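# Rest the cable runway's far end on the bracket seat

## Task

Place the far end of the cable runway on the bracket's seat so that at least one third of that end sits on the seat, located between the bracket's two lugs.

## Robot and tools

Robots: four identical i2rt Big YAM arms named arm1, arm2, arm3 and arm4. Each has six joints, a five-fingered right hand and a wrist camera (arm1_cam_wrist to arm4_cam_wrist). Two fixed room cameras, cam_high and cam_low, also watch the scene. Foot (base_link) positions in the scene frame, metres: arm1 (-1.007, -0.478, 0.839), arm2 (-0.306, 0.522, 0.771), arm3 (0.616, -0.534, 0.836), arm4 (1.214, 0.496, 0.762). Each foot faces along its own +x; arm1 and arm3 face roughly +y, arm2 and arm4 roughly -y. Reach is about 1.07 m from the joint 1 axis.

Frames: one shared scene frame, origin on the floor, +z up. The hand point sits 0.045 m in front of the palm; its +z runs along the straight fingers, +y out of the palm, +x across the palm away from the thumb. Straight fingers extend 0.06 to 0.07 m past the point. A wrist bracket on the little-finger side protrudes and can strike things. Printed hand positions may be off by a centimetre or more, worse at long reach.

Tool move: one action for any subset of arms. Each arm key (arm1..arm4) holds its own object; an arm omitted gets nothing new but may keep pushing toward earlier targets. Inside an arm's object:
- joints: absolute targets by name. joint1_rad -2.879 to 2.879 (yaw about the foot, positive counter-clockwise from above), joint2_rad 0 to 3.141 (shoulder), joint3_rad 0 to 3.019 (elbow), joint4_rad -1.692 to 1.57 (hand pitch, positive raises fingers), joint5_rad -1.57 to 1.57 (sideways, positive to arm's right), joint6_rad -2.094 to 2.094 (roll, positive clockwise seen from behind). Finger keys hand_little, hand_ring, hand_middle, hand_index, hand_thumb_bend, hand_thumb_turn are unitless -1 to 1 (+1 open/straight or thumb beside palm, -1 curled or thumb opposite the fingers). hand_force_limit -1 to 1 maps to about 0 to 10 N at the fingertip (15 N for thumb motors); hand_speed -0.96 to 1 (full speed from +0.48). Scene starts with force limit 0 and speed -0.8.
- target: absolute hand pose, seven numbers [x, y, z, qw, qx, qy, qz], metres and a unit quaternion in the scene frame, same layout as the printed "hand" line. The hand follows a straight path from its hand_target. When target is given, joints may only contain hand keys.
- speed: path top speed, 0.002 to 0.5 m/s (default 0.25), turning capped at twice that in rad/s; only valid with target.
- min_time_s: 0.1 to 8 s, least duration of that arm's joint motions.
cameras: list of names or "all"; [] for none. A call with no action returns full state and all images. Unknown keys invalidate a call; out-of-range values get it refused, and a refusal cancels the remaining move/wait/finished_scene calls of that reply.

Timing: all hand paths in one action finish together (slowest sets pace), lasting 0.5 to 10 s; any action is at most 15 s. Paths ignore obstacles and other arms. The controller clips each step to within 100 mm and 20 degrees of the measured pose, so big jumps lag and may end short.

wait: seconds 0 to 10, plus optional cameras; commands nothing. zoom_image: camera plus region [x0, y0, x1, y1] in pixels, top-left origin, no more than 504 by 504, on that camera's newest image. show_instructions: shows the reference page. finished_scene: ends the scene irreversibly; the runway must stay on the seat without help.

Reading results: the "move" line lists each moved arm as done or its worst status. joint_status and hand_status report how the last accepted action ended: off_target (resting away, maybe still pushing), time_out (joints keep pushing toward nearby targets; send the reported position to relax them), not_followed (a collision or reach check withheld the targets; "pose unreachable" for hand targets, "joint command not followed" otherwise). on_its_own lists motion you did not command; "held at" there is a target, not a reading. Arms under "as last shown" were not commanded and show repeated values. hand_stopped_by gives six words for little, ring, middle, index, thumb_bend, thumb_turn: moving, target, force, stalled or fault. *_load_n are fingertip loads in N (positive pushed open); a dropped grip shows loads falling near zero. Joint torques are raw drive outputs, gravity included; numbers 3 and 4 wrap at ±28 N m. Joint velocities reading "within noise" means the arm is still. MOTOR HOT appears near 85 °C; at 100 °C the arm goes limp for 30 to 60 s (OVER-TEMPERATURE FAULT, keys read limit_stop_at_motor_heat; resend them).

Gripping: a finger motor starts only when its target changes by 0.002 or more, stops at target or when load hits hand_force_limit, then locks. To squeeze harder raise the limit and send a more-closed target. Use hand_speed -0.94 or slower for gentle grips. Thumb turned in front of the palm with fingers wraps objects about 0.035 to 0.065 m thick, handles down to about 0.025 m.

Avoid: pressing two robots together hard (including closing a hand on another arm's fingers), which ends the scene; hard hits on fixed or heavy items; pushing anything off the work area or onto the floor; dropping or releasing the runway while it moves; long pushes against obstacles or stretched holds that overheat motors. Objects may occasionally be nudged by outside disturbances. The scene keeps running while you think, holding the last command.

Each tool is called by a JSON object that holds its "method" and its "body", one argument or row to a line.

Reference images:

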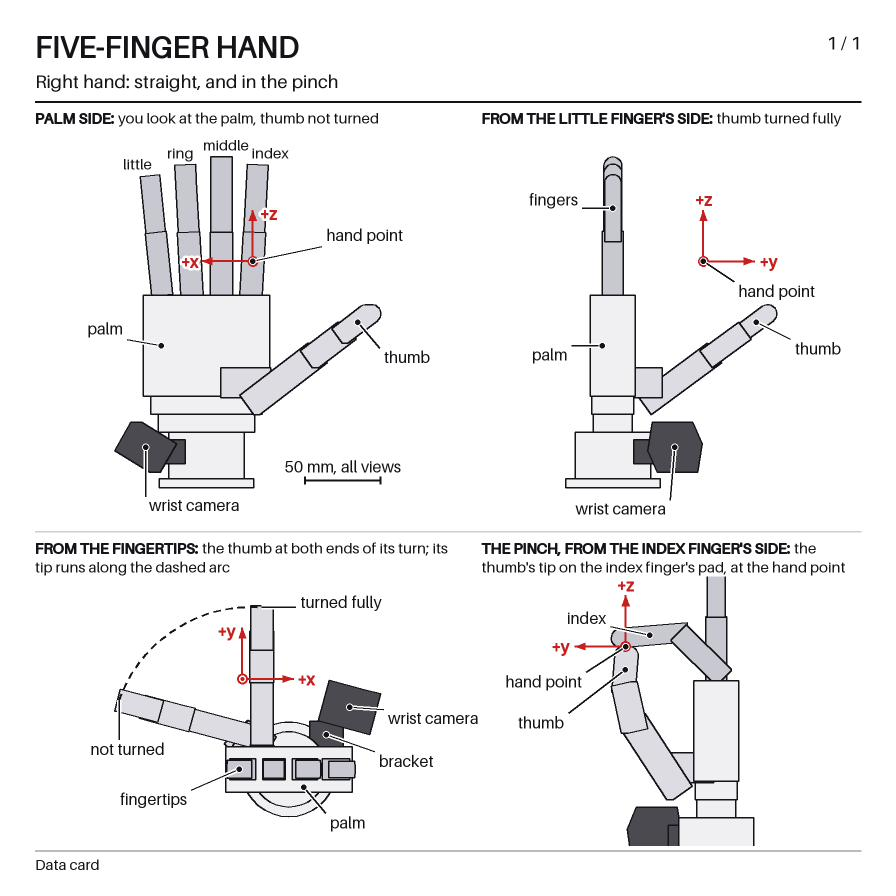

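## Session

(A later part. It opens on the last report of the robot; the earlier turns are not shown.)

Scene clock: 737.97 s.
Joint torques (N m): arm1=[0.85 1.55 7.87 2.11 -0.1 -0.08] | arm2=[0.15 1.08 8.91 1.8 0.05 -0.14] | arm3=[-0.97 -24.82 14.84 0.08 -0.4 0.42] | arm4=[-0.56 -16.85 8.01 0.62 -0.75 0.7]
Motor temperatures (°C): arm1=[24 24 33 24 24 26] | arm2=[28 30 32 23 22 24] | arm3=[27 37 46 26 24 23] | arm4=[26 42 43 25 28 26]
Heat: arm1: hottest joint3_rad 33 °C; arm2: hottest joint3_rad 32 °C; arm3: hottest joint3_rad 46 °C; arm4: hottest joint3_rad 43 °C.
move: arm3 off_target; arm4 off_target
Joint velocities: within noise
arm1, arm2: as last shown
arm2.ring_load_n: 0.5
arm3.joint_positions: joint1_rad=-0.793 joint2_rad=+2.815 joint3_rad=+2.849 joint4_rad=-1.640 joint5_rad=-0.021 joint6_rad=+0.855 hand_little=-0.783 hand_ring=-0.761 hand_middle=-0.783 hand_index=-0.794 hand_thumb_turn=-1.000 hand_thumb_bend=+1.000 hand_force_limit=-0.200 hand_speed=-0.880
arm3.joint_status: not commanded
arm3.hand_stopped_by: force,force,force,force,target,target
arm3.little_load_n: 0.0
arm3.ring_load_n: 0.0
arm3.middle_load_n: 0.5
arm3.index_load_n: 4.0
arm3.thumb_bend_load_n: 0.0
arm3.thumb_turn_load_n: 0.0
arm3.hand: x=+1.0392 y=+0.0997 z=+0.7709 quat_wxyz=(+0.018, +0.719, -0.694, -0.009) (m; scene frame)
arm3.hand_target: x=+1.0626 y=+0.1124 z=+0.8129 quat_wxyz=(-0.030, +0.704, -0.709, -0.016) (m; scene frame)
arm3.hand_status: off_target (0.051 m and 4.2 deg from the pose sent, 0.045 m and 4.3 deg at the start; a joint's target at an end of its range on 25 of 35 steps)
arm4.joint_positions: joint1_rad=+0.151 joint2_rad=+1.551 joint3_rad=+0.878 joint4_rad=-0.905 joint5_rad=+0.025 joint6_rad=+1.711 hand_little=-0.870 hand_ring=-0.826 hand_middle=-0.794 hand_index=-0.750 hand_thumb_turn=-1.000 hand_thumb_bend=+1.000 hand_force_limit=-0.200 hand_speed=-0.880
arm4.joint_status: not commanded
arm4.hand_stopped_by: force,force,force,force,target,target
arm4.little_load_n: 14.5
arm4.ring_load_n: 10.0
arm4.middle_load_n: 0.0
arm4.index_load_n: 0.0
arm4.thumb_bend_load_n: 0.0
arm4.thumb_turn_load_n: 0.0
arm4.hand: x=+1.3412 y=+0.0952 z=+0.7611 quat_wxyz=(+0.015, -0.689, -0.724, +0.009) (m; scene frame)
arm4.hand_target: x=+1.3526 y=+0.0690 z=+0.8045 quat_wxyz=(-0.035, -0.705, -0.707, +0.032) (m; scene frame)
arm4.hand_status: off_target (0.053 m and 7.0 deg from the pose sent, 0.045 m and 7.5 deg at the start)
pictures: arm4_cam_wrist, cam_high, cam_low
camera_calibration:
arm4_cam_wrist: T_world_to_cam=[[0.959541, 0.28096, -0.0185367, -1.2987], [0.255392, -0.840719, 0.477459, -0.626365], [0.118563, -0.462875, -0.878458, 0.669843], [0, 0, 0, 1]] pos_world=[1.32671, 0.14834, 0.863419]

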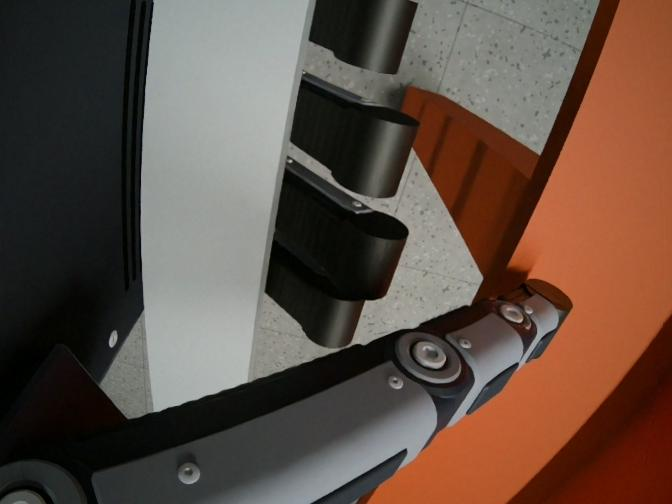

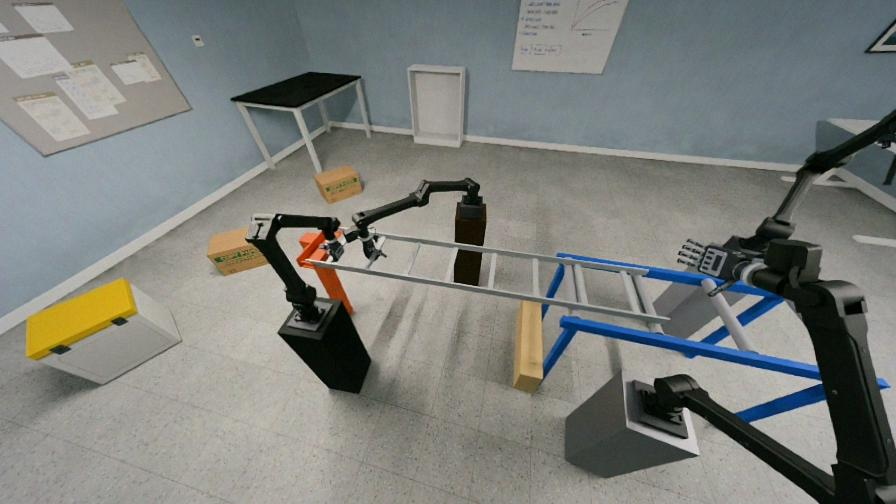

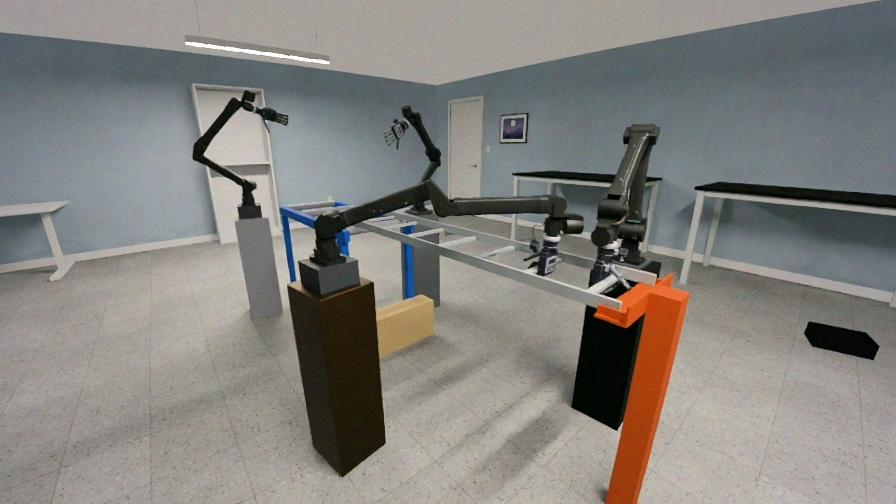

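{"method": "move", "body": {
  "arm4": {"target": [1.354, 0.067, 0.785, 0.0339, 0.7063, 0.7063, -0.0339], "speed": 0.04},
  "arm3": {"target": [1.067, 0.116, 0.796, -0.0142, 0.7070, -0.7070, -0.0142], "speed": 0.04}
}}

{"method": "move", "body": {
  "arm4": {"target": [1.355, 0.067, 0.768, 0.0339, 0.7063, 0.7063, -0.0339], "speed": 0.04},
  "arm3": {"target": [1.068, 0.116, 0.782, -0.0142, 0.7070, -0.7070, -0.0142], "speed": 0.04},
  "cameras": ["cam_low", "cam_high", "arm4_cam_wrist"]
}}

{"method": "zoom_image", "body": {
  "camera": "cam_low",
  "region": [560, 220, 700, 350]
}}

{"method": "zoom_image", "body": {
  "camera": "cam_high",
  "region": [280, 220, 360, 290]
}}

Scene clock: 748.93 s.
Joint torques (N m): arm1=[0.79 1.49 7.84 2.15 -0.1 -0.08] | arm2=[0.09 1.14 8.92 1.8 0.06 -0.14] | arm3=[-0.91 -23.82 14.68 0.72 -0.43 0.47] | arm4=[-0.62 -13.63 7.02 1.99 -0.63 0.7]
Motor temperatures (°C): arm1=[24 24 33 24 24 26] | arm2=[28 30 32 23 22 24] | arm3=[27 39 47 26 24 23] | arm4=[26 41 42 25 28 26]
Heat: arm1: hottest joint3_rad 33 °C; arm2: hottest joint3_rad 32 °C; arm3: hottest joint3_rad 47 °C; arm4: hottest joint3_rad 42 °C.
move: arm3 off_target; arm4 off_target
Joint velocities: within noise
arm1, arm2: as last shown
arm2.ring_load_n: 0.0
arm3.joint_positions: joint1_rad=-0.795 joint2_rad=+2.819 joint3_rad=+2.854 joint4_rad=-1.630 joint5_rad=-0.020 joint6_rad=+0.853 hand_little=-0.783 hand_ring=-0.761 hand_middle=-0.783 hand_index=-0.794 hand_thumb_turn=-1.000 hand_thumb_bend=+1.000 hand_force_limit=-0.200 hand_speed=-0.880
arm3.joint_status: not commanded
arm3.hand_stopped_by: force,force,force,force,target,target
arm3.little_load_n: 0.5
arm3.ring_load_n: 0.5
arm3.middle_load_n: 0.5
arm3.index_load_n: 4.5
arm3.thumb_bend_load_n: -0.5
arm3.thumb_turn_load_n: 0.0
arm3.hand: x=+1.0421 y=+0.1008 z=+0.7692 quat_wxyz=(+0.013, +0.719, -0.694, -0.009) (m; scene frame)
arm3.hand_target: x=+1.0650 y=+0.1130 z=+0.7972 quat_wxyz=(-0.030, +0.704, -0.709, -0.016) (m; scene frame)
arm3.hand_status: off_target (0.040 m and 3.8 deg from the pose sent, 0.041 m and 4.2 deg at the start; a joint's target at an end of its range on 21 of 30 steps)
arm4.joint_positions: joint1_rad=+0.154 joint2_rad=+1.551 joint3_rad=+0.869 joint4_rad=-0.882 joint5_rad=+0.023 joint6_rad=+1.713 hand_little=-0.870 hand_ring=-0.826 hand_middle=-0.794 hand_index=-0.750 hand_thumb_turn=-1.000 hand_thumb_bend=+1.000 hand_force_limit=-0.200 hand_speed=-0.880
arm4.joint_status: not commanded
arm4.hand_stopped_by: force,force,force,force,target,target
arm4.little_load_n: 11.5
arm4.ring_load_n: 8.5
arm4.middle_load_n: 0.0
arm4.index_load_n: 0.0
arm4.thumb_bend_load_n: 0.0
arm4.thumb_turn_load_n: 0.0
arm4.hand: x=+1.3433 y=+0.0938 z=+0.7593 quat_wxyz=(+0.009, -0.689, -0.725, +0.012) (m; scene frame)
arm4.hand_target: x=+1.3535 y=+0.0685 z=+0.7859 quat_wxyz=(-0.034, -0.706, -0.707, +0.032) (m; scene frame)
arm4.hand_status: off_target (0.039 m and 6.2 deg from the pose sent, 0.039 m and 6.9 deg at the start)
pictures: none

Scene clock: 750.10 s.
Joint torques (N m): arm1=[0.79 1.49 7.84 2.14 -0.1 -0.07] | arm2=[0.03 1.14 8.92 1.8 0.05 -0.14] | arm3=[-0.91 -22.36 14.49 1.07 -0.43 0.35] | arm4=[-0.56 -10.7 6.38 2.58 -0.22 0.59]
Motor temperatures (°C): arm1=[24 24 33 24 24 26] | arm2=[28 30 32 23 22 24] | arm3=[27 39 47 26 24 23] | arm4=[26 41 42 25 28 26]
Heat: arm1: hottest joint3_rad 33 °C; arm2: hottest joint3_rad 32 °C; arm3: hottest joint3_rad 47 °C; arm4: hottest joint3_rad 42 °C.
move: arm3 off_target; arm4 off_target
Joint velocities: within noise
arm1, arm2: as last shown
arm1.thumb_bend_load_n: -0.5
arm3.joint_positions: joint1_rad=-0.800 joint2_rad=+2.825 joint3_rad=+2.862 joint4_rad=-1.628 joint5_rad=-0.023 joint6_rad=+0.852 hand_little=-0.783 hand_ring=-0.761 hand_middle=-0.783 hand_index=-0.794 hand_thumb_turn=-1.000 hand_thumb_bend=+1.000 hand_force_limit=-0.200 hand_speed=-0.880
arm3.joint_status: not commanded
arm3.hand_stopped_by: force,force,force,force,target,target
arm3.little_load_n: 0.0
arm3.ring_load_n: 0.0
arm3.middle_load_n: 0.5
arm3.index_load_n: 2.0
arm3.thumb_bend_load_n: -0.5
arm3.thumb_turn_load_n: 0.0
arm3.hand: x=+1.0458 y=+0.1001 z=+0.7678 quat_wxyz=(+0.011, +0.718, -0.696, -0.011) (m; scene frame)
arm3.hand_target: x=+1.0663 y=+0.1134 z=+0.7832 quat_wxyz=(-0.029, +0.704, -0.709, -0.016) (m; scene frame)
arm3.hand_status: off_target (0.031 m and 3.4 deg from the pose sent, 0.033 m and 3.8 deg at the start; a joint's target at an end of its range on 26 of 35 steps)
arm4.joint_positions: joint1_rad=+0.158 joint2_rad=+1.551 joint3_rad=+0.860 joint4_rad=-0.842 joint5_rad=+0.015 joint6_rad=+1.729 hand_little=-0.871 hand_ring=-0.827 hand_middle=-0.794 hand_index=-0.750 hand_thumb_turn=-1.000 hand_thumb_bend=+1.000 hand_force_limit=-0.200 hand_speed=-0.880
arm4.joint_status: not commanded
arm4.hand_stopped_by: force,force,force,force,target,target
arm4.little_load_n: 2.5
arm4.ring_load_n: 1.0
arm4.middle_load_n: 0.0
arm4.index_load_n: 0.5
arm4.thumb_bend_load_n: 0.0
arm4.thumb_turn_load_n: 0.0
arm4.hand: x=+1.3470 y=+0.0876 z=+0.7585 quat_wxyz=(-0.006, -0.693, -0.720, +0.017) (m; scene frame)
arm4.hand_target: x=+1.3549 y=+0.0679 z=+0.7689 quat_wxyz=(-0.034, -0.706, -0.707, +0.033) (m; scene frame)
arm4.hand_status: off_target (0.024 m and 4.3 deg from the pose sent, 0.030 m and 6.2 deg at the start)
pictures: arm4_cam_wrist, cam_high, cam_low
camera_calibration:
arm4_cam_wrist: T_world_to_cam=[[0.962873, 0.269705, -0.0116148, -1.31095], [0.236571, -0.822291, 0.517564, -0.63967], [0.130039, -0.501096, -0.855566, 0.633774], [0, 0, 0, 1]] pos_world=[1.33119, 0.145156, 0.858079]

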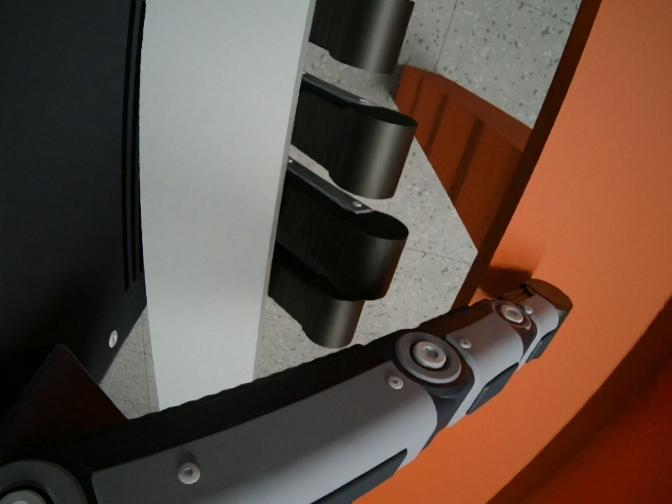

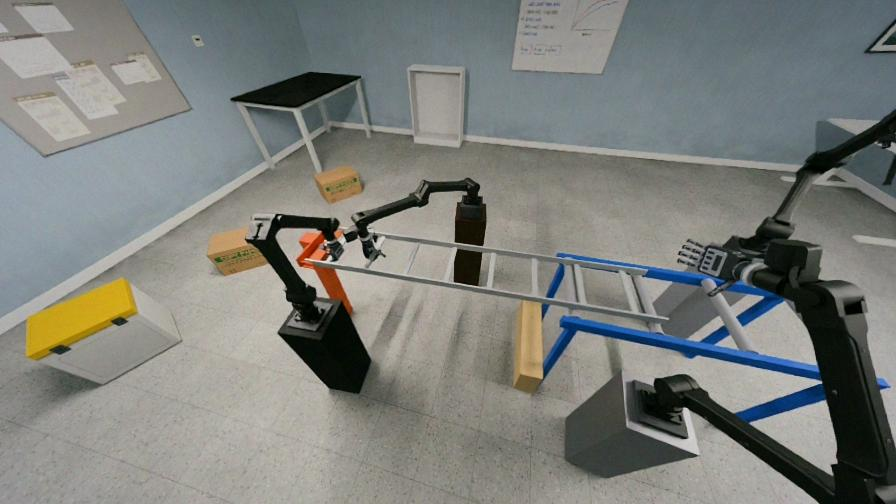

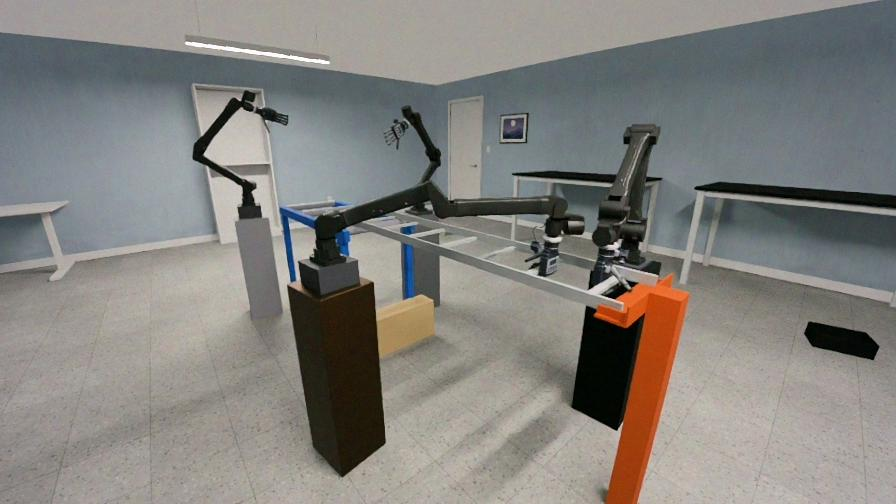

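Scaled by 3.600 from the camera's 896x504 image, which has a finer 1280x720 frame.

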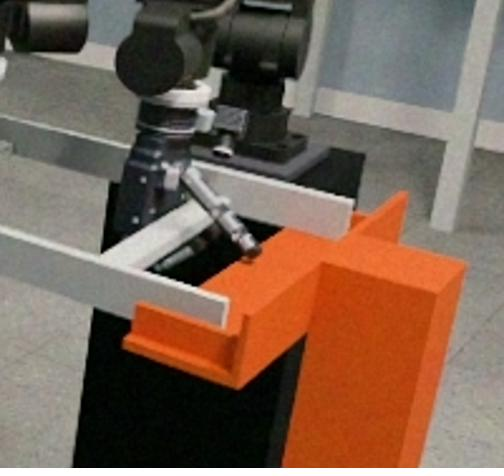

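Scaled by 6.300 from the camera's 896x504 image, which has a finer 1280x720 frame.

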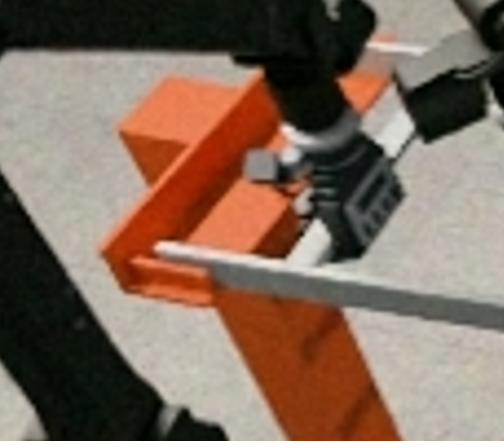

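{"method": "move", "body": {
  "arm4": {"target": [1.352, 0.070, 0.758, 0.0339, 0.7063, 0.7063, -0.0339], "speed": 0.04},
  "arm3": {"target": [1.062, 0.110, 0.764, -0.0142, 0.7070, -0.7070, -0.0142], "speed": 0.04}
}}

{"method": "move", "body": {
  "arm4": {"joints": {"hand_little": 1, "hand_ring": 1, "hand_middle": 1, "hand_index": 1, "hand_speed": -0.75}},
  "cameras": ["cam_low", "cam_high", "arm4_cam_wrist"]
}}

{"method": "zoom_image", "body": {
  "camera": "cam_low",
  "region": [560, 220, 700, 350]
}}

{"method": "zoom_image", "body": {
  "camera": "cam_high",
  "region": [280, 220, 360, 290]
}}

Scene clock: 776.87 s.
Joint torques (N m): arm1=[0.79 1.55 7.86 2.14 -0.1 -0.07] | arm2=[0.03 1.03 8.94 1.83 0.06 -0.14] | arm3=[-0.44 -22.83 10.86 0.91 -0.15 0.29] | arm4=[-0.91 -9.52 5.45 1.84 -0.18 0.48]
Motor temperatures (°C): arm1=[24 24 33 24 24 26] | arm2=[28 30 32 23 22 24] | arm3=[27 40 45 26 24 23] | arm4=[26 39 39 25 28 26]
Heat: arm1: hottest joint3_rad 33 °C; arm2: hottest joint3_rad 32 °C; arm3: hottest joint3_rad 45 °C; arm4: hottest joint2_rad 39 °C.
move: arm3 off_target; arm4 off_target
Joint velocities: within noise
arm1, arm2: as last shown
arm1.thumb_bend_load_n: 0.0
arm2.middle_load_n: 0.5
arm3.joint_positions: joint1_rad=-0.800 joint2_rad=+2.827 joint3_rad=+2.862 joint4_rad=-1.608 joint5_rad=-0.027 joint6_rad=+0.858 hand_little=-0.783 hand_ring=-0.761 hand_middle=-0.783 hand_index=-0.794 hand_thumb_turn=-1.000 hand_thumb_bend=+1.000 hand_force_limit=-0.200 hand_speed=-0.880
arm3.joint_status: not commanded
arm3.hand_stopped_by: force,force,force,force,target,target
arm3.little_load_n: 0.0
arm3.ring_load_n: 0.0
arm3.middle_load_n: 0.0
arm3.index_load_n: 1.5
arm3.thumb_bend_load_n: 0.0
arm3.thumb_turn_load_n: 0.0
arm3.hand: x=+1.0486 y=+0.1048 z=+0.7662 quat_wxyz=(+0.002, +0.716, -0.698, -0.013) (m; scene frame)
arm3.hand_target: x=+1.0615 y=+0.1092 z=+0.7643 quat_wxyz=(-0.015, +0.707, -0.707, -0.014) (m; scene frame)
arm3.hand_status: off_target (0.015 m and 2.4 deg from the pose sent, 0.019 m and 3.4 deg at the start)
arm4.joint_positions: joint1_rad=+0.158 joint2_rad=+1.552 joint3_rad=+0.853 joint4_rad=-0.791 joint5_rad=+0.015 joint6_rad=+1.734 hand_little=-0.871 hand_ring=-0.827 hand_middle=-0.794 hand_index=-0.750 hand_thumb_turn=-1.000 hand_thumb_bend=+1.000 hand_force_limit=-0.200 hand_speed=-0.880
arm4.joint_status: not commanded
arm4.hand_stopped_by: force,force,force,force,target,target
arm4.little_load_n: 0.0
arm4.ring_load_n: 0.5
arm4.middle_load_n: 0.5
arm4.index_load_n: 0.5
arm4.thumb_bend_load_n: 0.0
arm4.thumb_turn_load_n: 0.0
arm4.hand: x=+1.3488 y=+0.0776 z=+0.7586 quat_wxyz=(-0.024, -0.695, -0.718, +0.030) (m; scene frame)
arm4.hand_target: x=+1.3520 y=+0.0702 z=+0.7581 quat_wxyz=(-0.034, -0.706, -0.707, +0.033) (m; scene frame)
arm4.hand_status: off_target (0.008 m and 2.2 deg from the pose sent, 0.018 m and 4.3 deg at the start)
pictures: none

Scene clock: 780.07 s.
Joint torques (N m): arm1=[0.73 1.61 7.86 2.14 -0.1 -0.07] | arm2=[0.09 1.2 8.91 1.8 0.05 -0.14] | arm3=[-0.85 -21.95 11.29 1.02 -0.19 0.24] | arm4=[-0.97 -9.47 5.44 1.57 -0.3 0.34]
Motor temperatures (°C): arm1=[24 24 33 24 24 26] | arm2=[27 30 32 23 22 24] | arm3=[27 40 44 26 24 23] | arm4=[26 39 39 25 28 26]
Heat: arm1: hottest joint3_rad 33 °C; arm2: hottest joint3_rad 32 °C; arm3: hottest joint3_rad 44 °C; arm4: hottest joint2_rad 39 °C.
move: arm4 done
Joint velocities: within noise
arm1, arm2, arm3: as last shown
arm2.middle_load_n: 0.0
arm3.little_load_n: 0.5
arm3.index_load_n: 1.0
arm4.joint_positions: joint1_rad=+0.158 joint2_rad=+1.552 joint3_rad=+0.853 joint4_rad=-0.782 joint5_rad=+0.018 joint6_rad=+1.746 hand_little=+1.000 hand_ring=+1.000 hand_middle=+1.000 hand_index=+1.000 hand_thumb_turn=-1.000 hand_thumb_bend=+1.000 hand_force_limit=-0.200 hand_speed=-0.750
arm4.joint_status: all done
arm4.hand_stopped_by: target,target,target,target,target,target
arm4.little_load_n: 0.0
arm4.ring_load_n: 0.0
arm4.middle_load_n: 0.0
arm4.index_load_n: 0.0
arm4.thumb_bend_load_n: 0.0
arm4.thumb_turn_load_n: 0.0
arm4.hand: x=+1.3482 y=+0.0744 z=+0.7590 quat_wxyz=(-0.027, -0.699, -0.714, +0.034) (m; scene frame)
arm4.hand_target: x=+1.3520 y=+0.0702 z=+0.7581 quat_wxyz=(-0.034, -0.706, -0.707, +0.033) (m; scene frame)
arm4.hand_status: not commanded
pictures: arm4_cam_wrist, cam_high, cam_low
camera_calibration:
arm4_cam_wrist: T_world_to_cam=[[0.967419, 0.252539, -0.0180263, -1.30852], [0.218718, -0.79775, 0.561923, -0.662524], [0.127527, -0.547557, -0.826993, 0.612645], [0, 0, 0, 1]] pos_world=[1.33266, 0.13738, 0.855353]

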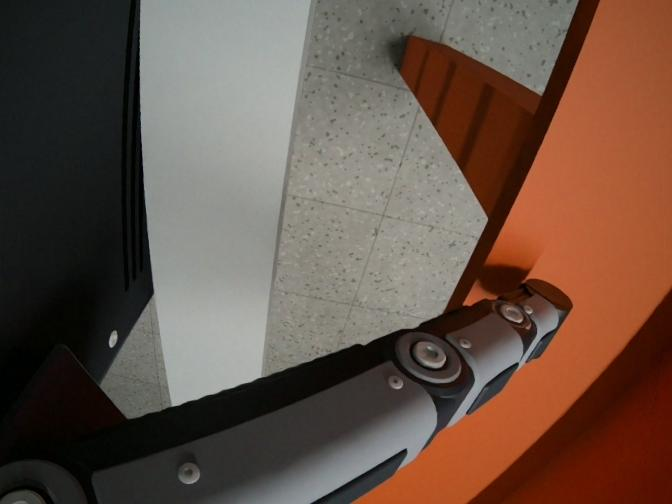

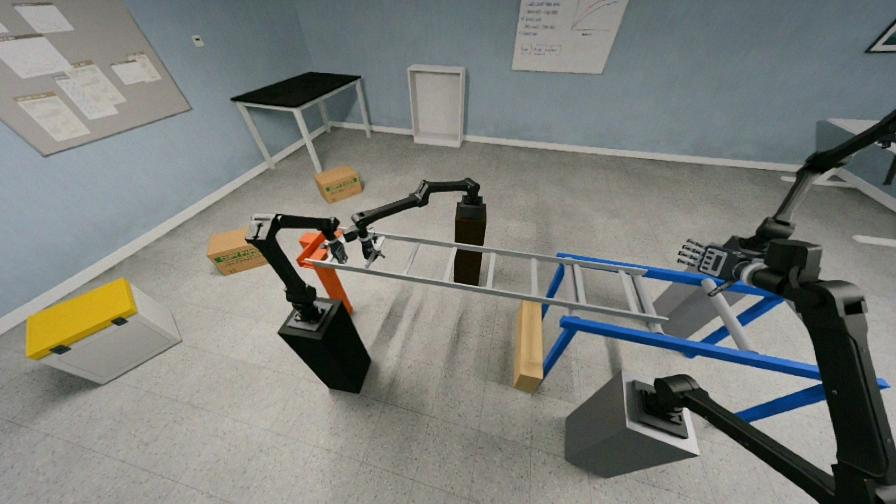

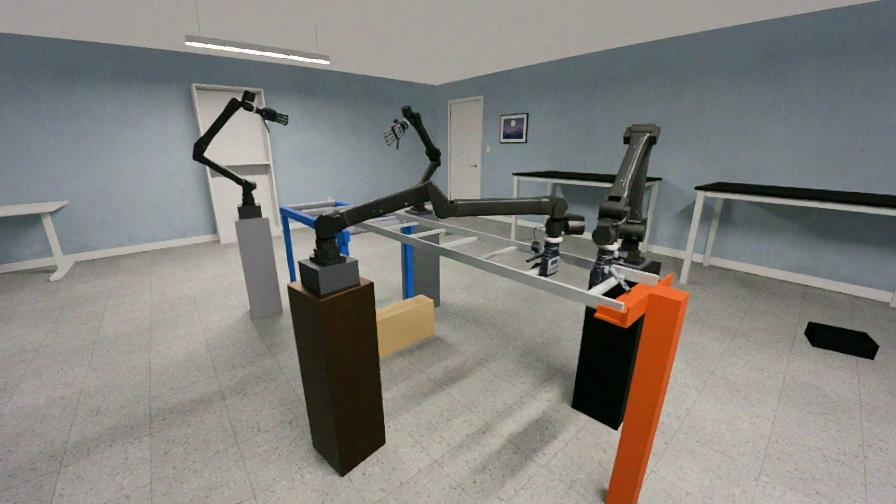

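Scaled by 3.600 from the camera's 896x504 image, which has a finer 1280x720 frame.

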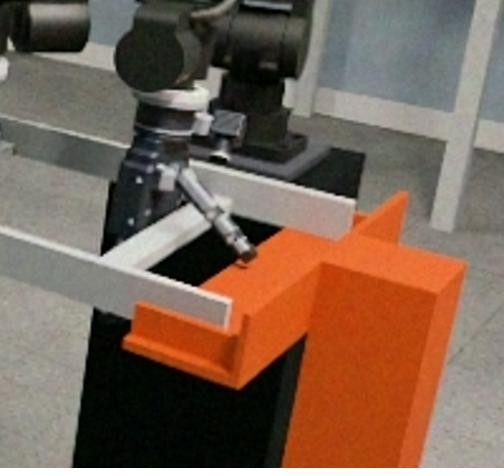

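Scaled by 6.300 from the camera's 896x504 image, which has a finer 1280x720 frame.

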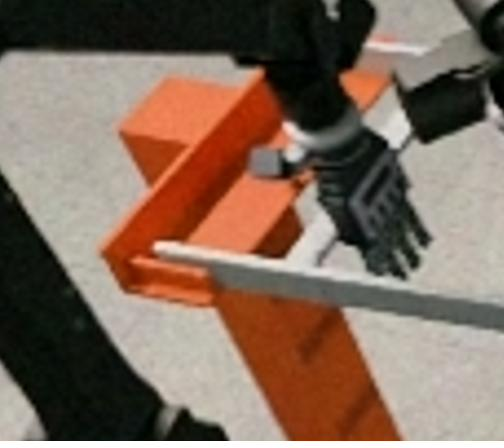

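{"method": "move", "body": {
  "arm4": {"target": [1.348, 0.074, 0.86, 0.0339, 0.7063, 0.7063, -0.0339], "speed": 0.06},
  "cameras": ["cam_low", "cam_high", "arm4_cam_wrist"]
}}

{"method": "zoom_image", "body": {
  "camera": "cam_low",
  "region": [500, 150, 700, 350]
}}

{"method": "zoom_image", "body": {
  "camera": "cam_high",
  "region": [280, 180, 420, 290]
}}

Scene clock: 795.27 s.
Joint torques (N m): arm1=[0.67 1.61 7.84 2.14 -0.1 -0.07] | arm2=[0.15 1.03 8.91 1.8 0.05 -0.14] | arm3=[-1.14 -22.71 11.1 0.92 -0.16 0.28] | arm4=[-1.55 -9.23 9.73 0.39 -0.18 0.16]
Motor temperatures (°C): arm1=[24 24 33 24 24 26] | arm2=[27 30 32 23 22 24] | arm3=[27 37 43 26 24 23] | arm4=[26 38 38 25 28 25]
Heat: arm1: hottest joint3_rad 33 °C; arm2: hottest joint3_rad 32 °C; arm3: hottest joint3_rad 43 °C; arm4: hottest joint2_rad 38 °C.
move: arm4 off_target
Joint velocities: within noise
arm1, arm2, arm3: as last shown
arm3.little_load_n: 0.0
arm4.joint_positions: joint1_rad=+0.158 joint2_rad=+1.390 joint3_rad=+0.934 joint4_rad=-1.056 joint5_rad=+0.015 joint6_rad=+1.754 hand_little=+1.000 hand_ring=+1.000 hand_middle=+1.000 hand_index=+1.000 hand_thumb_turn=-1.000 hand_thumb_bend=+1.000 hand_force_limit=-0.200 hand_speed=-0.750
arm4.joint_status: not commanded
arm4.hand_stopped_by: target,target,target,target,target,target
arm4.little_load_n: 0.0
arm4.ring_load_n: 0.0
arm4.middle_load_n: 0.0
arm4.index_load_n: 0.0
arm4.thumb_bend_load_n: 0.0
arm4.thumb_turn_load_n: 0.0
arm4.hand: x=+1.3455 y=+0.0932 z=+0.8396 quat_wxyz=(-0.015, -0.702, -0.711, +0.023) (m; scene frame)
arm4.hand_target: x=+1.3479 y=+0.0748 z=+0.8603 quat_wxyz=(-0.034, -0.706, -0.706, +0.034) (m; scene frame)
arm4.hand_status: off_target (0.028 m and 2.6 deg from the pose sent, 0.101 m and 1.4 deg at the start)
pictures: arm4_cam_wrist, cam_high, cam_low
camera_calibration:
arm4_cam_wrist: T_world_to_cam=[[0.96938, 0.245276, -0.0119201, -1.3162], [0.213293, -0.816937, 0.535836, -0.661234], [0.12169, -0.521971, -0.844238, 0.709853], [0, 0, 0, 1]] pos_world=[1.33055, 0.153168, 0.937908]

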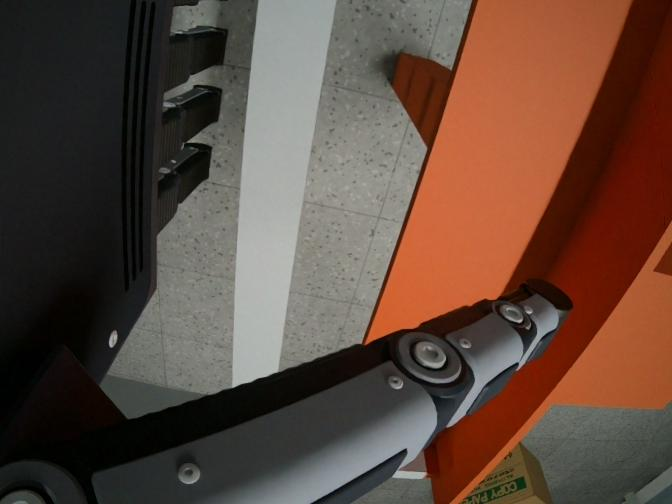

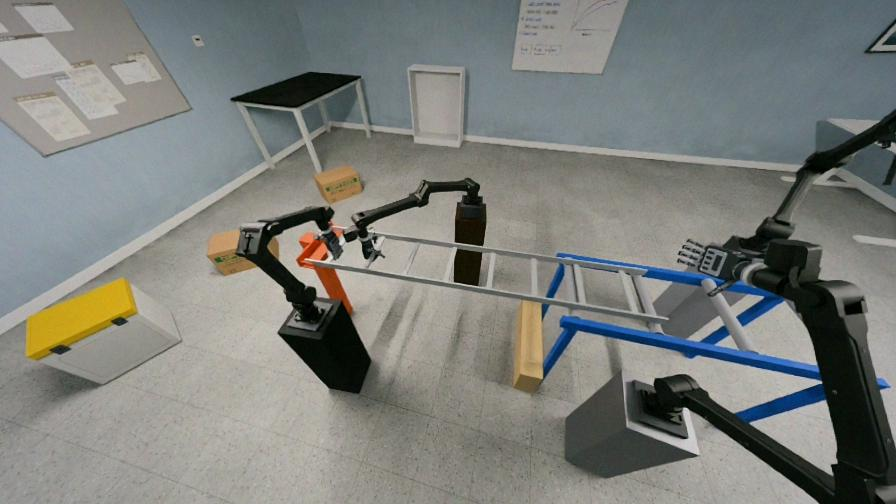

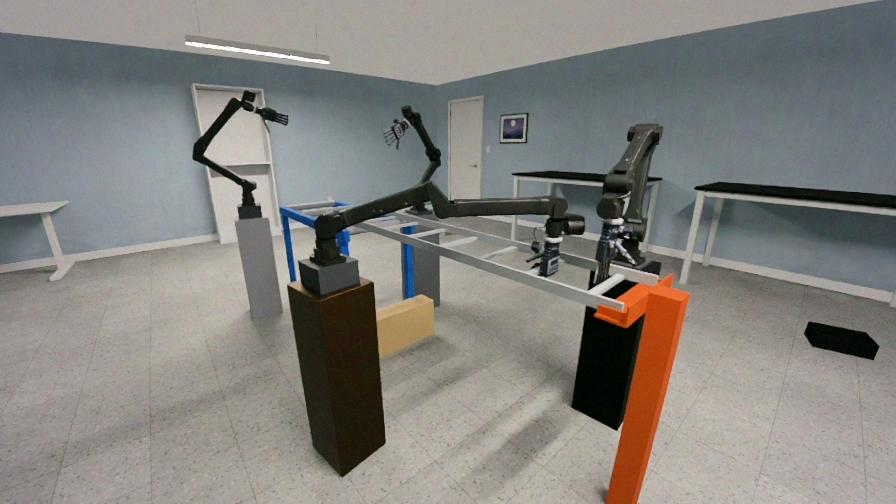

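Scaled by 2.520 from the camera's 896x504 image, which has a finer 1280x720 frame.

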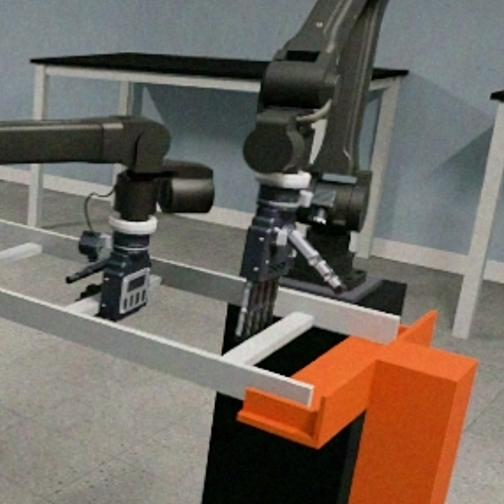

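Scaled by 3.600 from the camera's 896x504 image, which has a finer 1280x720 frame.

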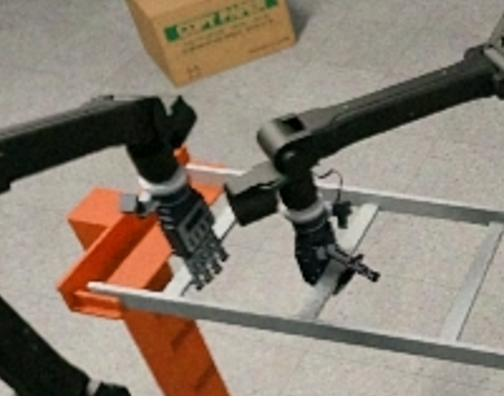

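{"method": "move", "body": {
  "arm4": {"target": [1.348, 0.12, 1.02, 0, 0.7071, 0.7071, 0], "speed": 0.15},
  "arm3": {"joints": {"hand_little": 1, "hand_ring": 1, "hand_middle": 1, "hand_index": 1, "hand_speed": -0.75}},
  "cameras": ["cam_low", "arm3_cam_wrist"]
}}

Scene clock: 804.90 s.
Joint torques (N m): arm1=[0.67 1.67 7.84 2.17 -0.1 -0.08] | arm2=[0.03 1.03 8.92 1.81 0.05 -0.14] | arm3=[0.03 -22.65 11.17 0.46 -0.21 0.23] | arm4=[-0.67 -6.77 10.67 0.16 -0.18 0.21]
Motor temperatures (°C): arm1=[24 24 33 24 24 26] | arm2=[27 30 32 23 22 24] | arm3=[27 36 42 26 24 23] | arm4=[26 38 39 25 28 25]
Heat: arm1: hottest joint3_rad 33 °C; arm2: hottest joint3_rad 32 °C; arm3: hottest joint3_rad 42 °C; arm4: hottest joint3_rad 39 °C.
move: arm3 done; arm4 off_target
Joint velocities: within noise
arm1, arm2: as last shown
arm3.joint_positions: joint1_rad=-0.801 joint2_rad=+2.827 joint3_rad=+2.862 joint4_rad=-1.595 joint5_rad=-0.027 joint6_rad=+0.867 hand_little=+1.000 hand_ring=+1.000 hand_middle=+1.000 hand_index=+1.000 hand_thumb_turn=-1.000 hand_thumb_bend=+1.000 hand_force_limit=-0.200 hand_speed=-0.750
arm3.joint_status: all done
arm3.hand_stopped_by: target,target,target,target,target,target
arm3.little_load_n: 0.0
arm3.ring_load_n: 0.0
arm3.middle_load_n: 0.0
arm3.index_load_n: 0.0
arm3.thumb_bend_load_n: 0.0
arm3.thumb_turn_load_n: 0.5
arm3.hand: x=+1.0514 y=+0.1075 z=+0.7660 quat_wxyz=(-0.004, +0.713, -0.701, -0.014) (m; scene frame)
arm3.hand_target: x=+1.0615 y=+0.1093 z=+0.7643 quat_wxyz=(-0.015, +0.707, -0.707, -0.014) (m; scene frame)
arm3.hand_status: not commanded
arm4.joint_positions: joint1_rad=+0.158 joint2_rad=+1.248 joint3_rad=+1.244 joint4_rad=-1.600 joint5_rad=-0.004 joint6_rad=+1.761 hand_little=+1.000 hand_ring=+1.000 hand_middle=+1.000 hand_index=+1.000 hand_thumb_turn=-1.000 hand_thumb_bend=+1.000 hand_force_limit=-0.200 hand_speed=-0.750
arm4.joint_status: not commanded
arm4.hand_stopped_by: target,target,target,target,target,target
arm4.little_load_n: 0.0
arm4.ring_load_n: 0.0
arm4.middle_load_n: 0.0
arm4.index_load_n: 0.0
arm4.thumb_bend_load_n: 0.0
arm4.thumb_turn_load_n: 0.0
arm4.hand: x=+1.3423 y=+0.1318 z=+0.9995 quat_wxyz=(+0.018, -0.705, -0.709, -0.010) (m; scene frame)
arm4.hand_target: x=+1.3478 y=+0.1209 z=+1.0200 quat_wxyz=(-0.001, -0.707, -0.707, +0.000) (m; scene frame)
arm4.hand_status: off_target (0.024 m and 2.4 deg from the pose sent, 0.182 m and 3.2 deg at the start)
pictures: arm3_cam_wrist, cam_low
camera_calibration:
arm3_cam_wrist: T_world_to_cam=[[-0.955313, -0.295593, 0.000959948, 1.03723], [-0.245596, 0.795528, 0.553911, -0.253372], [-0.164496, 0.528923, -0.832576, 0.866921], [0, 0, 0, 1]] pos_world=[1.07125, 0.0496277, 0.861127]

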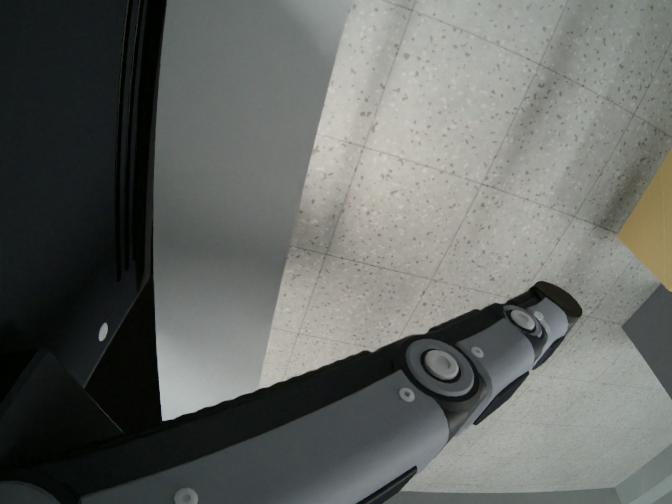

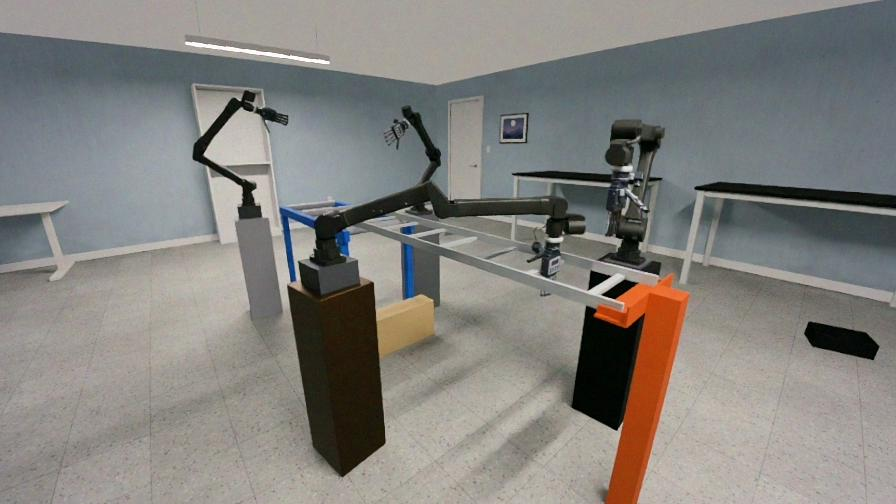

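{"method": "move", "body": {
  "arm3": {"target": [1.056, 0.10, 0.90, -0.0142, 0.7070, -0.7070, -0.0142], "speed": 0.08},
  "cameras": ["cam_low", "cam_high"]
}}

{"method": "zoom_image", "body": {
  "camera": "cam_low",
  "region": [560, 240, 700, 350]
}}

{"method": "zoom_image", "body": {
  "camera": "cam_high",
  "region": [280, 200, 380, 290]
}}

Scene clock: 814.93 s.
Joint torques (N m): arm1=[0.79 1.55 7.84 2.14 -0.1 -0.07] | arm2=[0.03 1.14 8.9 1.8 0.05 -0.14] | arm3=[-0.5 -26.75 8.76 0.12 -0.24 0.2] | arm4=[-0.73 -6.89 10.67 0.17 -0.19 0.2]
Motor temperatures (°C): arm1=[24 24 33 24 24 26] | arm2=[27 30 32 23 22 24] | arm3=[27 36 41 26 24 23] | arm4=[26 38 42 25 28 25]
Heat: arm1: hottest joint3_rad 33 °C; arm2: hottest joint3_rad 32 °C; arm3: hottest joint3_rad 41 °C; arm4: hottest joint3_rad 42 °C.
move: arm3 off_target
Joint velocities: within noise
arm1.joint_positions: joint1_rad=-0.280 joint2_rad=+0.612 joint3_rad=+1.461 joint4_rad=-1.180 joint5_rad=-0.274 joint6_rad=-0.987 hand_little=+1.000 hand_ring=+1.000 hand_middle=+1.000 hand_index=+1.000 hand_thumb_turn=+1.000 hand_thumb_bend=+1.000 hand_force_limit=+0.000 hand_speed=-0.800
arm1.joint_status: not commanded
arm1.hand_stopped_by: target,target,target,target,target,target
arm1.little_load_n: 0.0
arm1.ring_load_n: 0.0
arm1.middle_load_n: 0.0
arm1.index_load_n: 0.0
arm1.thumb_bend_load_n: 0.0
arm1.thumb_turn_load_n: 0.0
arm1.hand: x=-0.9113 y=-0.2564 z=+1.3855 quat_wxyz=(-0.505, +0.760, +0.280, +0.297) (m; scene frame)
arm1.hand_target: x=-0.9123 y=-0.2584 z=+1.3952 quat_wxyz=(-0.511, +0.754, +0.279, +0.304) (m; scene frame)
arm1.hand_status: not commanded
arm2.joint_positions: joint1_rad=+0.499 joint2_rad=+0.619 joint3_rad=+1.329 joint4_rad=-1.190 joint5_rad=+0.140 joint6_rad=-1.396 hand_little=+1.000 hand_ring=+1.000 hand_middle=+1.000 hand_index=+1.000 hand_thumb_turn=+1.000 hand_thumb_bend=+1.000 hand_force_limit=+0.000 hand_speed=-0.800
arm2.joint_status: not commanded
arm2.hand_stopped_by: target,target,target,target,target,target
arm2.little_load_n: -0.5
arm2.ring_load_n: 0.0
arm2.middle_load_n: 0.0
arm2.index_load_n: 0.0
arm2.thumb_bend_load_n: 0.0
arm2.thumb_turn_load_n: 0.0
arm2.hand: x=-0.2809 y=+0.2560 z=+1.2690 quat_wxyz=(+0.299, +0.646, -0.559, +0.426) (m; scene frame)
arm2.hand_target: x=-0.2815 y=+0.2575 z=+1.2776 quat_wxyz=(+0.302, +0.641, -0.557, +0.433) (m; scene frame)
arm2.hand_status: not commanded
arm3.joint_positions: joint1_rad=-0.809 joint2_rad=+2.677 joint3_rad=+2.846 joint4_rad=-1.689 joint5_rad=-0.027 joint6_rad=+0.875 hand_little=+1.000 hand_ring=+1.000 hand_middle=+1.000 hand_index=+1.000 hand_thumb_turn=-1.000 hand_thumb_bend=+1.000 hand_force_limit=-0.200 hand_speed=-0.750
arm3.joint_status: not commanded
arm3.hand_stopped_by: target,target,target,target,target,target
arm3.little_load_n: -0.5
arm3.ring_load_n: 0.0
arm3.middle_load_n: 0.0
arm3.index_load_n: 0.0
arm3.thumb_bend_load_n: 0.0
arm3.thumb_turn_load_n: 0.0
arm3.hand: x=+1.0528 y=+0.0992 z=+0.8732 quat_wxyz=(-0.025, +0.707, -0.707, -0.016) (m; scene frame)
arm3.hand_target: x=+1.0553 y=+0.0992 z=+0.8995 quat_wxyz=(-0.038, +0.703, -0.710, -0.018) (m; scene frame)
arm3.hand_status: off_target (0.027 m and 1.2 deg from the pose sent, 0.134 m and 1.4 deg at the start; a joint's target at an end of its range on 45 of 75 steps)
arm4: as last shown
pictures: cam_high, cam_low

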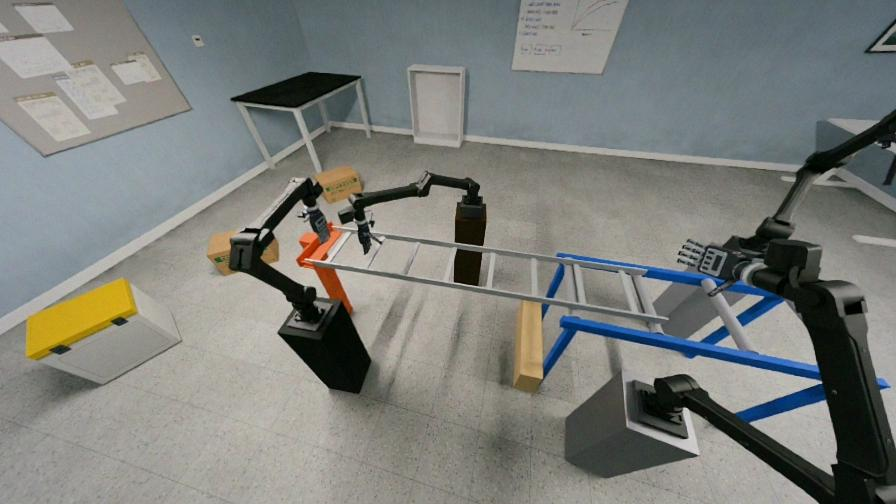

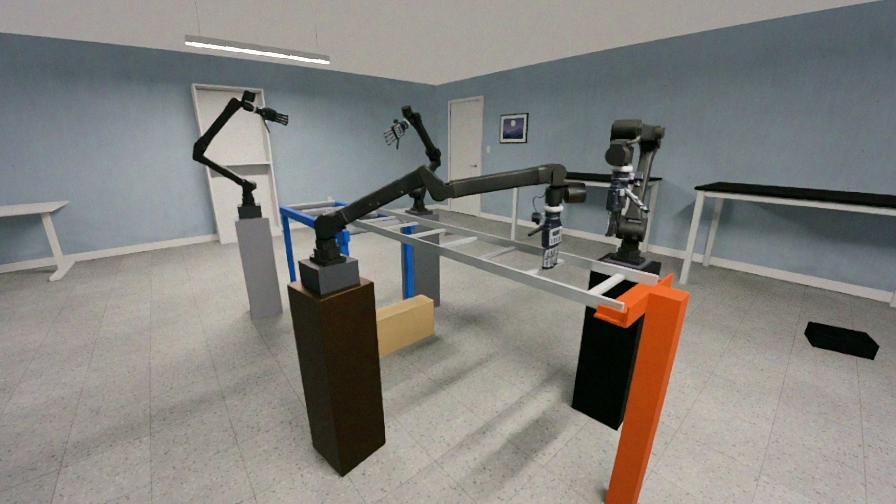

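Scaled by 3.600 from the camera's 896x504 image, which has a finer 1280x720 frame.

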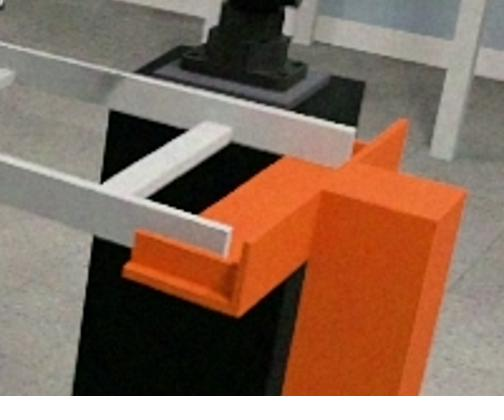

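Scaled by 5.040 from the camera's 896x504 image, which has a finer 1280x720 frame.

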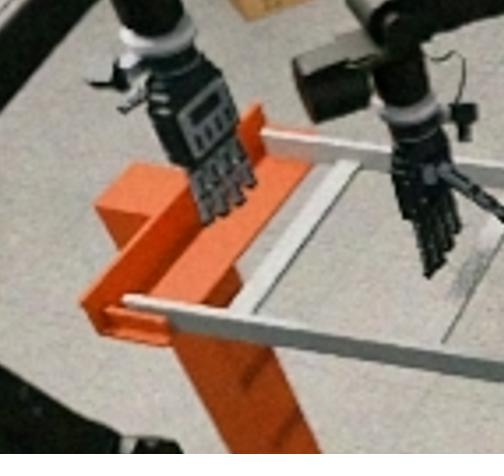

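{"method": "move", "body": {
  "arm3": {"target": [1.04, 0.06, 0.97, 0, 0.7071, -0.7071, 0], "speed": 0.1},
  "cameras": ["arm4_cam_wrist", "cam_high"]
}}

Scene clock: 822.00 s.
Joint torques (N m): arm1=[0.79 1.55 7.86 2.14 -0.11 -0.07] | arm2=[0.03 1.2 8.88 1.78 0.05 -0.14] | arm3=[-0.38 -25.47 8.99 -0.34 -0.06 0.04] | arm4=[-0.79 -6.83 10.66 0.17 -0.19 0.2]
Motor temperatures (°C): arm1=[24 24 33 24 24 26] | arm2=[27 30 32 23 22 24] | arm3=[27 36 40 26 24 23] | arm4=[26 37 43 25 28 25]
Heat: arm1: hottest joint3_rad 33 °C; arm2: hottest joint3_rad 32 °C; arm3: hottest joint3_rad 40 °C; arm4: hottest joint3_rad 43 °C.
move: arm3 off_target
Joint velocities: within noise
arm1, arm2, arm4: as last shown
arm1.thumb_turn_load_n: -0.5
arm2.thumb_bend_load_n: -0.5
arm3.joint_positions: joint1_rad=-0.816 joint2_rad=+2.448 joint3_rad=+2.599 joint4_rad=-1.689 joint5_rad=-0.007 joint6_rad=+0.875 hand_little=+1.000 hand_ring=+1.000 hand_middle=+1.000 hand_index=+1.000 hand_thumb_turn=-1.000 hand_thumb_bend=+1.000 hand_force_limit=-0.200 hand_speed=-0.750
arm3.joint_status: not commanded
arm3.hand_stopped_by: target,target,target,target,target,target
arm3.little_load_n: 0.0
arm3.ring_load_n: 0.0
arm3.middle_load_n: 0.0
arm3.index_load_n: 0.0
arm3.thumb_bend_load_n: 0.0
arm3.thumb_turn_load_n: 0.0
arm3.hand: x=+1.0356 y=+0.0648 z=+0.9459 quat_wxyz=(-0.017, +0.705, -0.709, -0.005) (m; scene frame)
arm3.hand_target: x=+1.0394 y=+0.0595 z=+0.9692 quat_wxyz=(-0.029, +0.703, -0.710, -0.005) (m; scene frame)
arm3.hand_status: off_target (0.025 m and 2.0 deg from the pose sent, 0.105 m and 3.3 deg at the start; a joint's target at an end of its range on 51 of 51 steps)
pictures: arm4_cam_wrist, cam_high
camera_calibration:
arm4_cam_wrist: T_world_to_cam=[[0.971075, 0.238515, 0.0111738, -1.3452], [0.20715, -0.864806, 0.457383, -0.621663], [0.118756, -0.441838, -0.8892, 0.903738], [0, 0, 0, 1]] pos_world=[1.32774, 0.182537, 1.10297]

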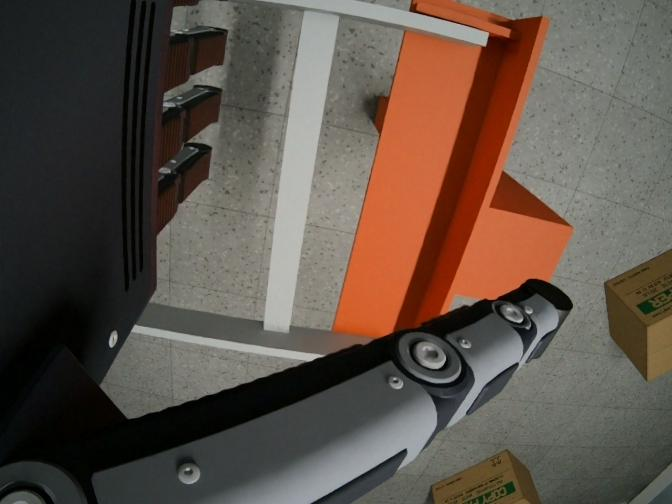

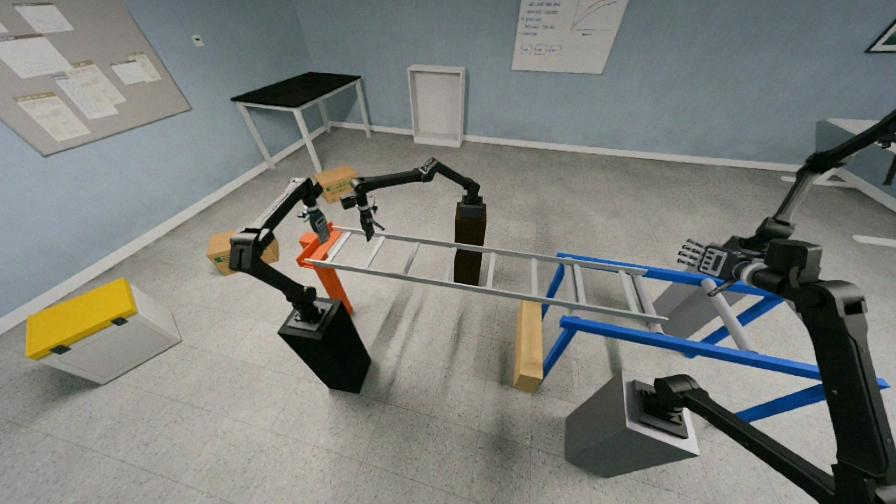

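{"method": "finished_scene", "body": {

}}

The scene is finished: the task was done.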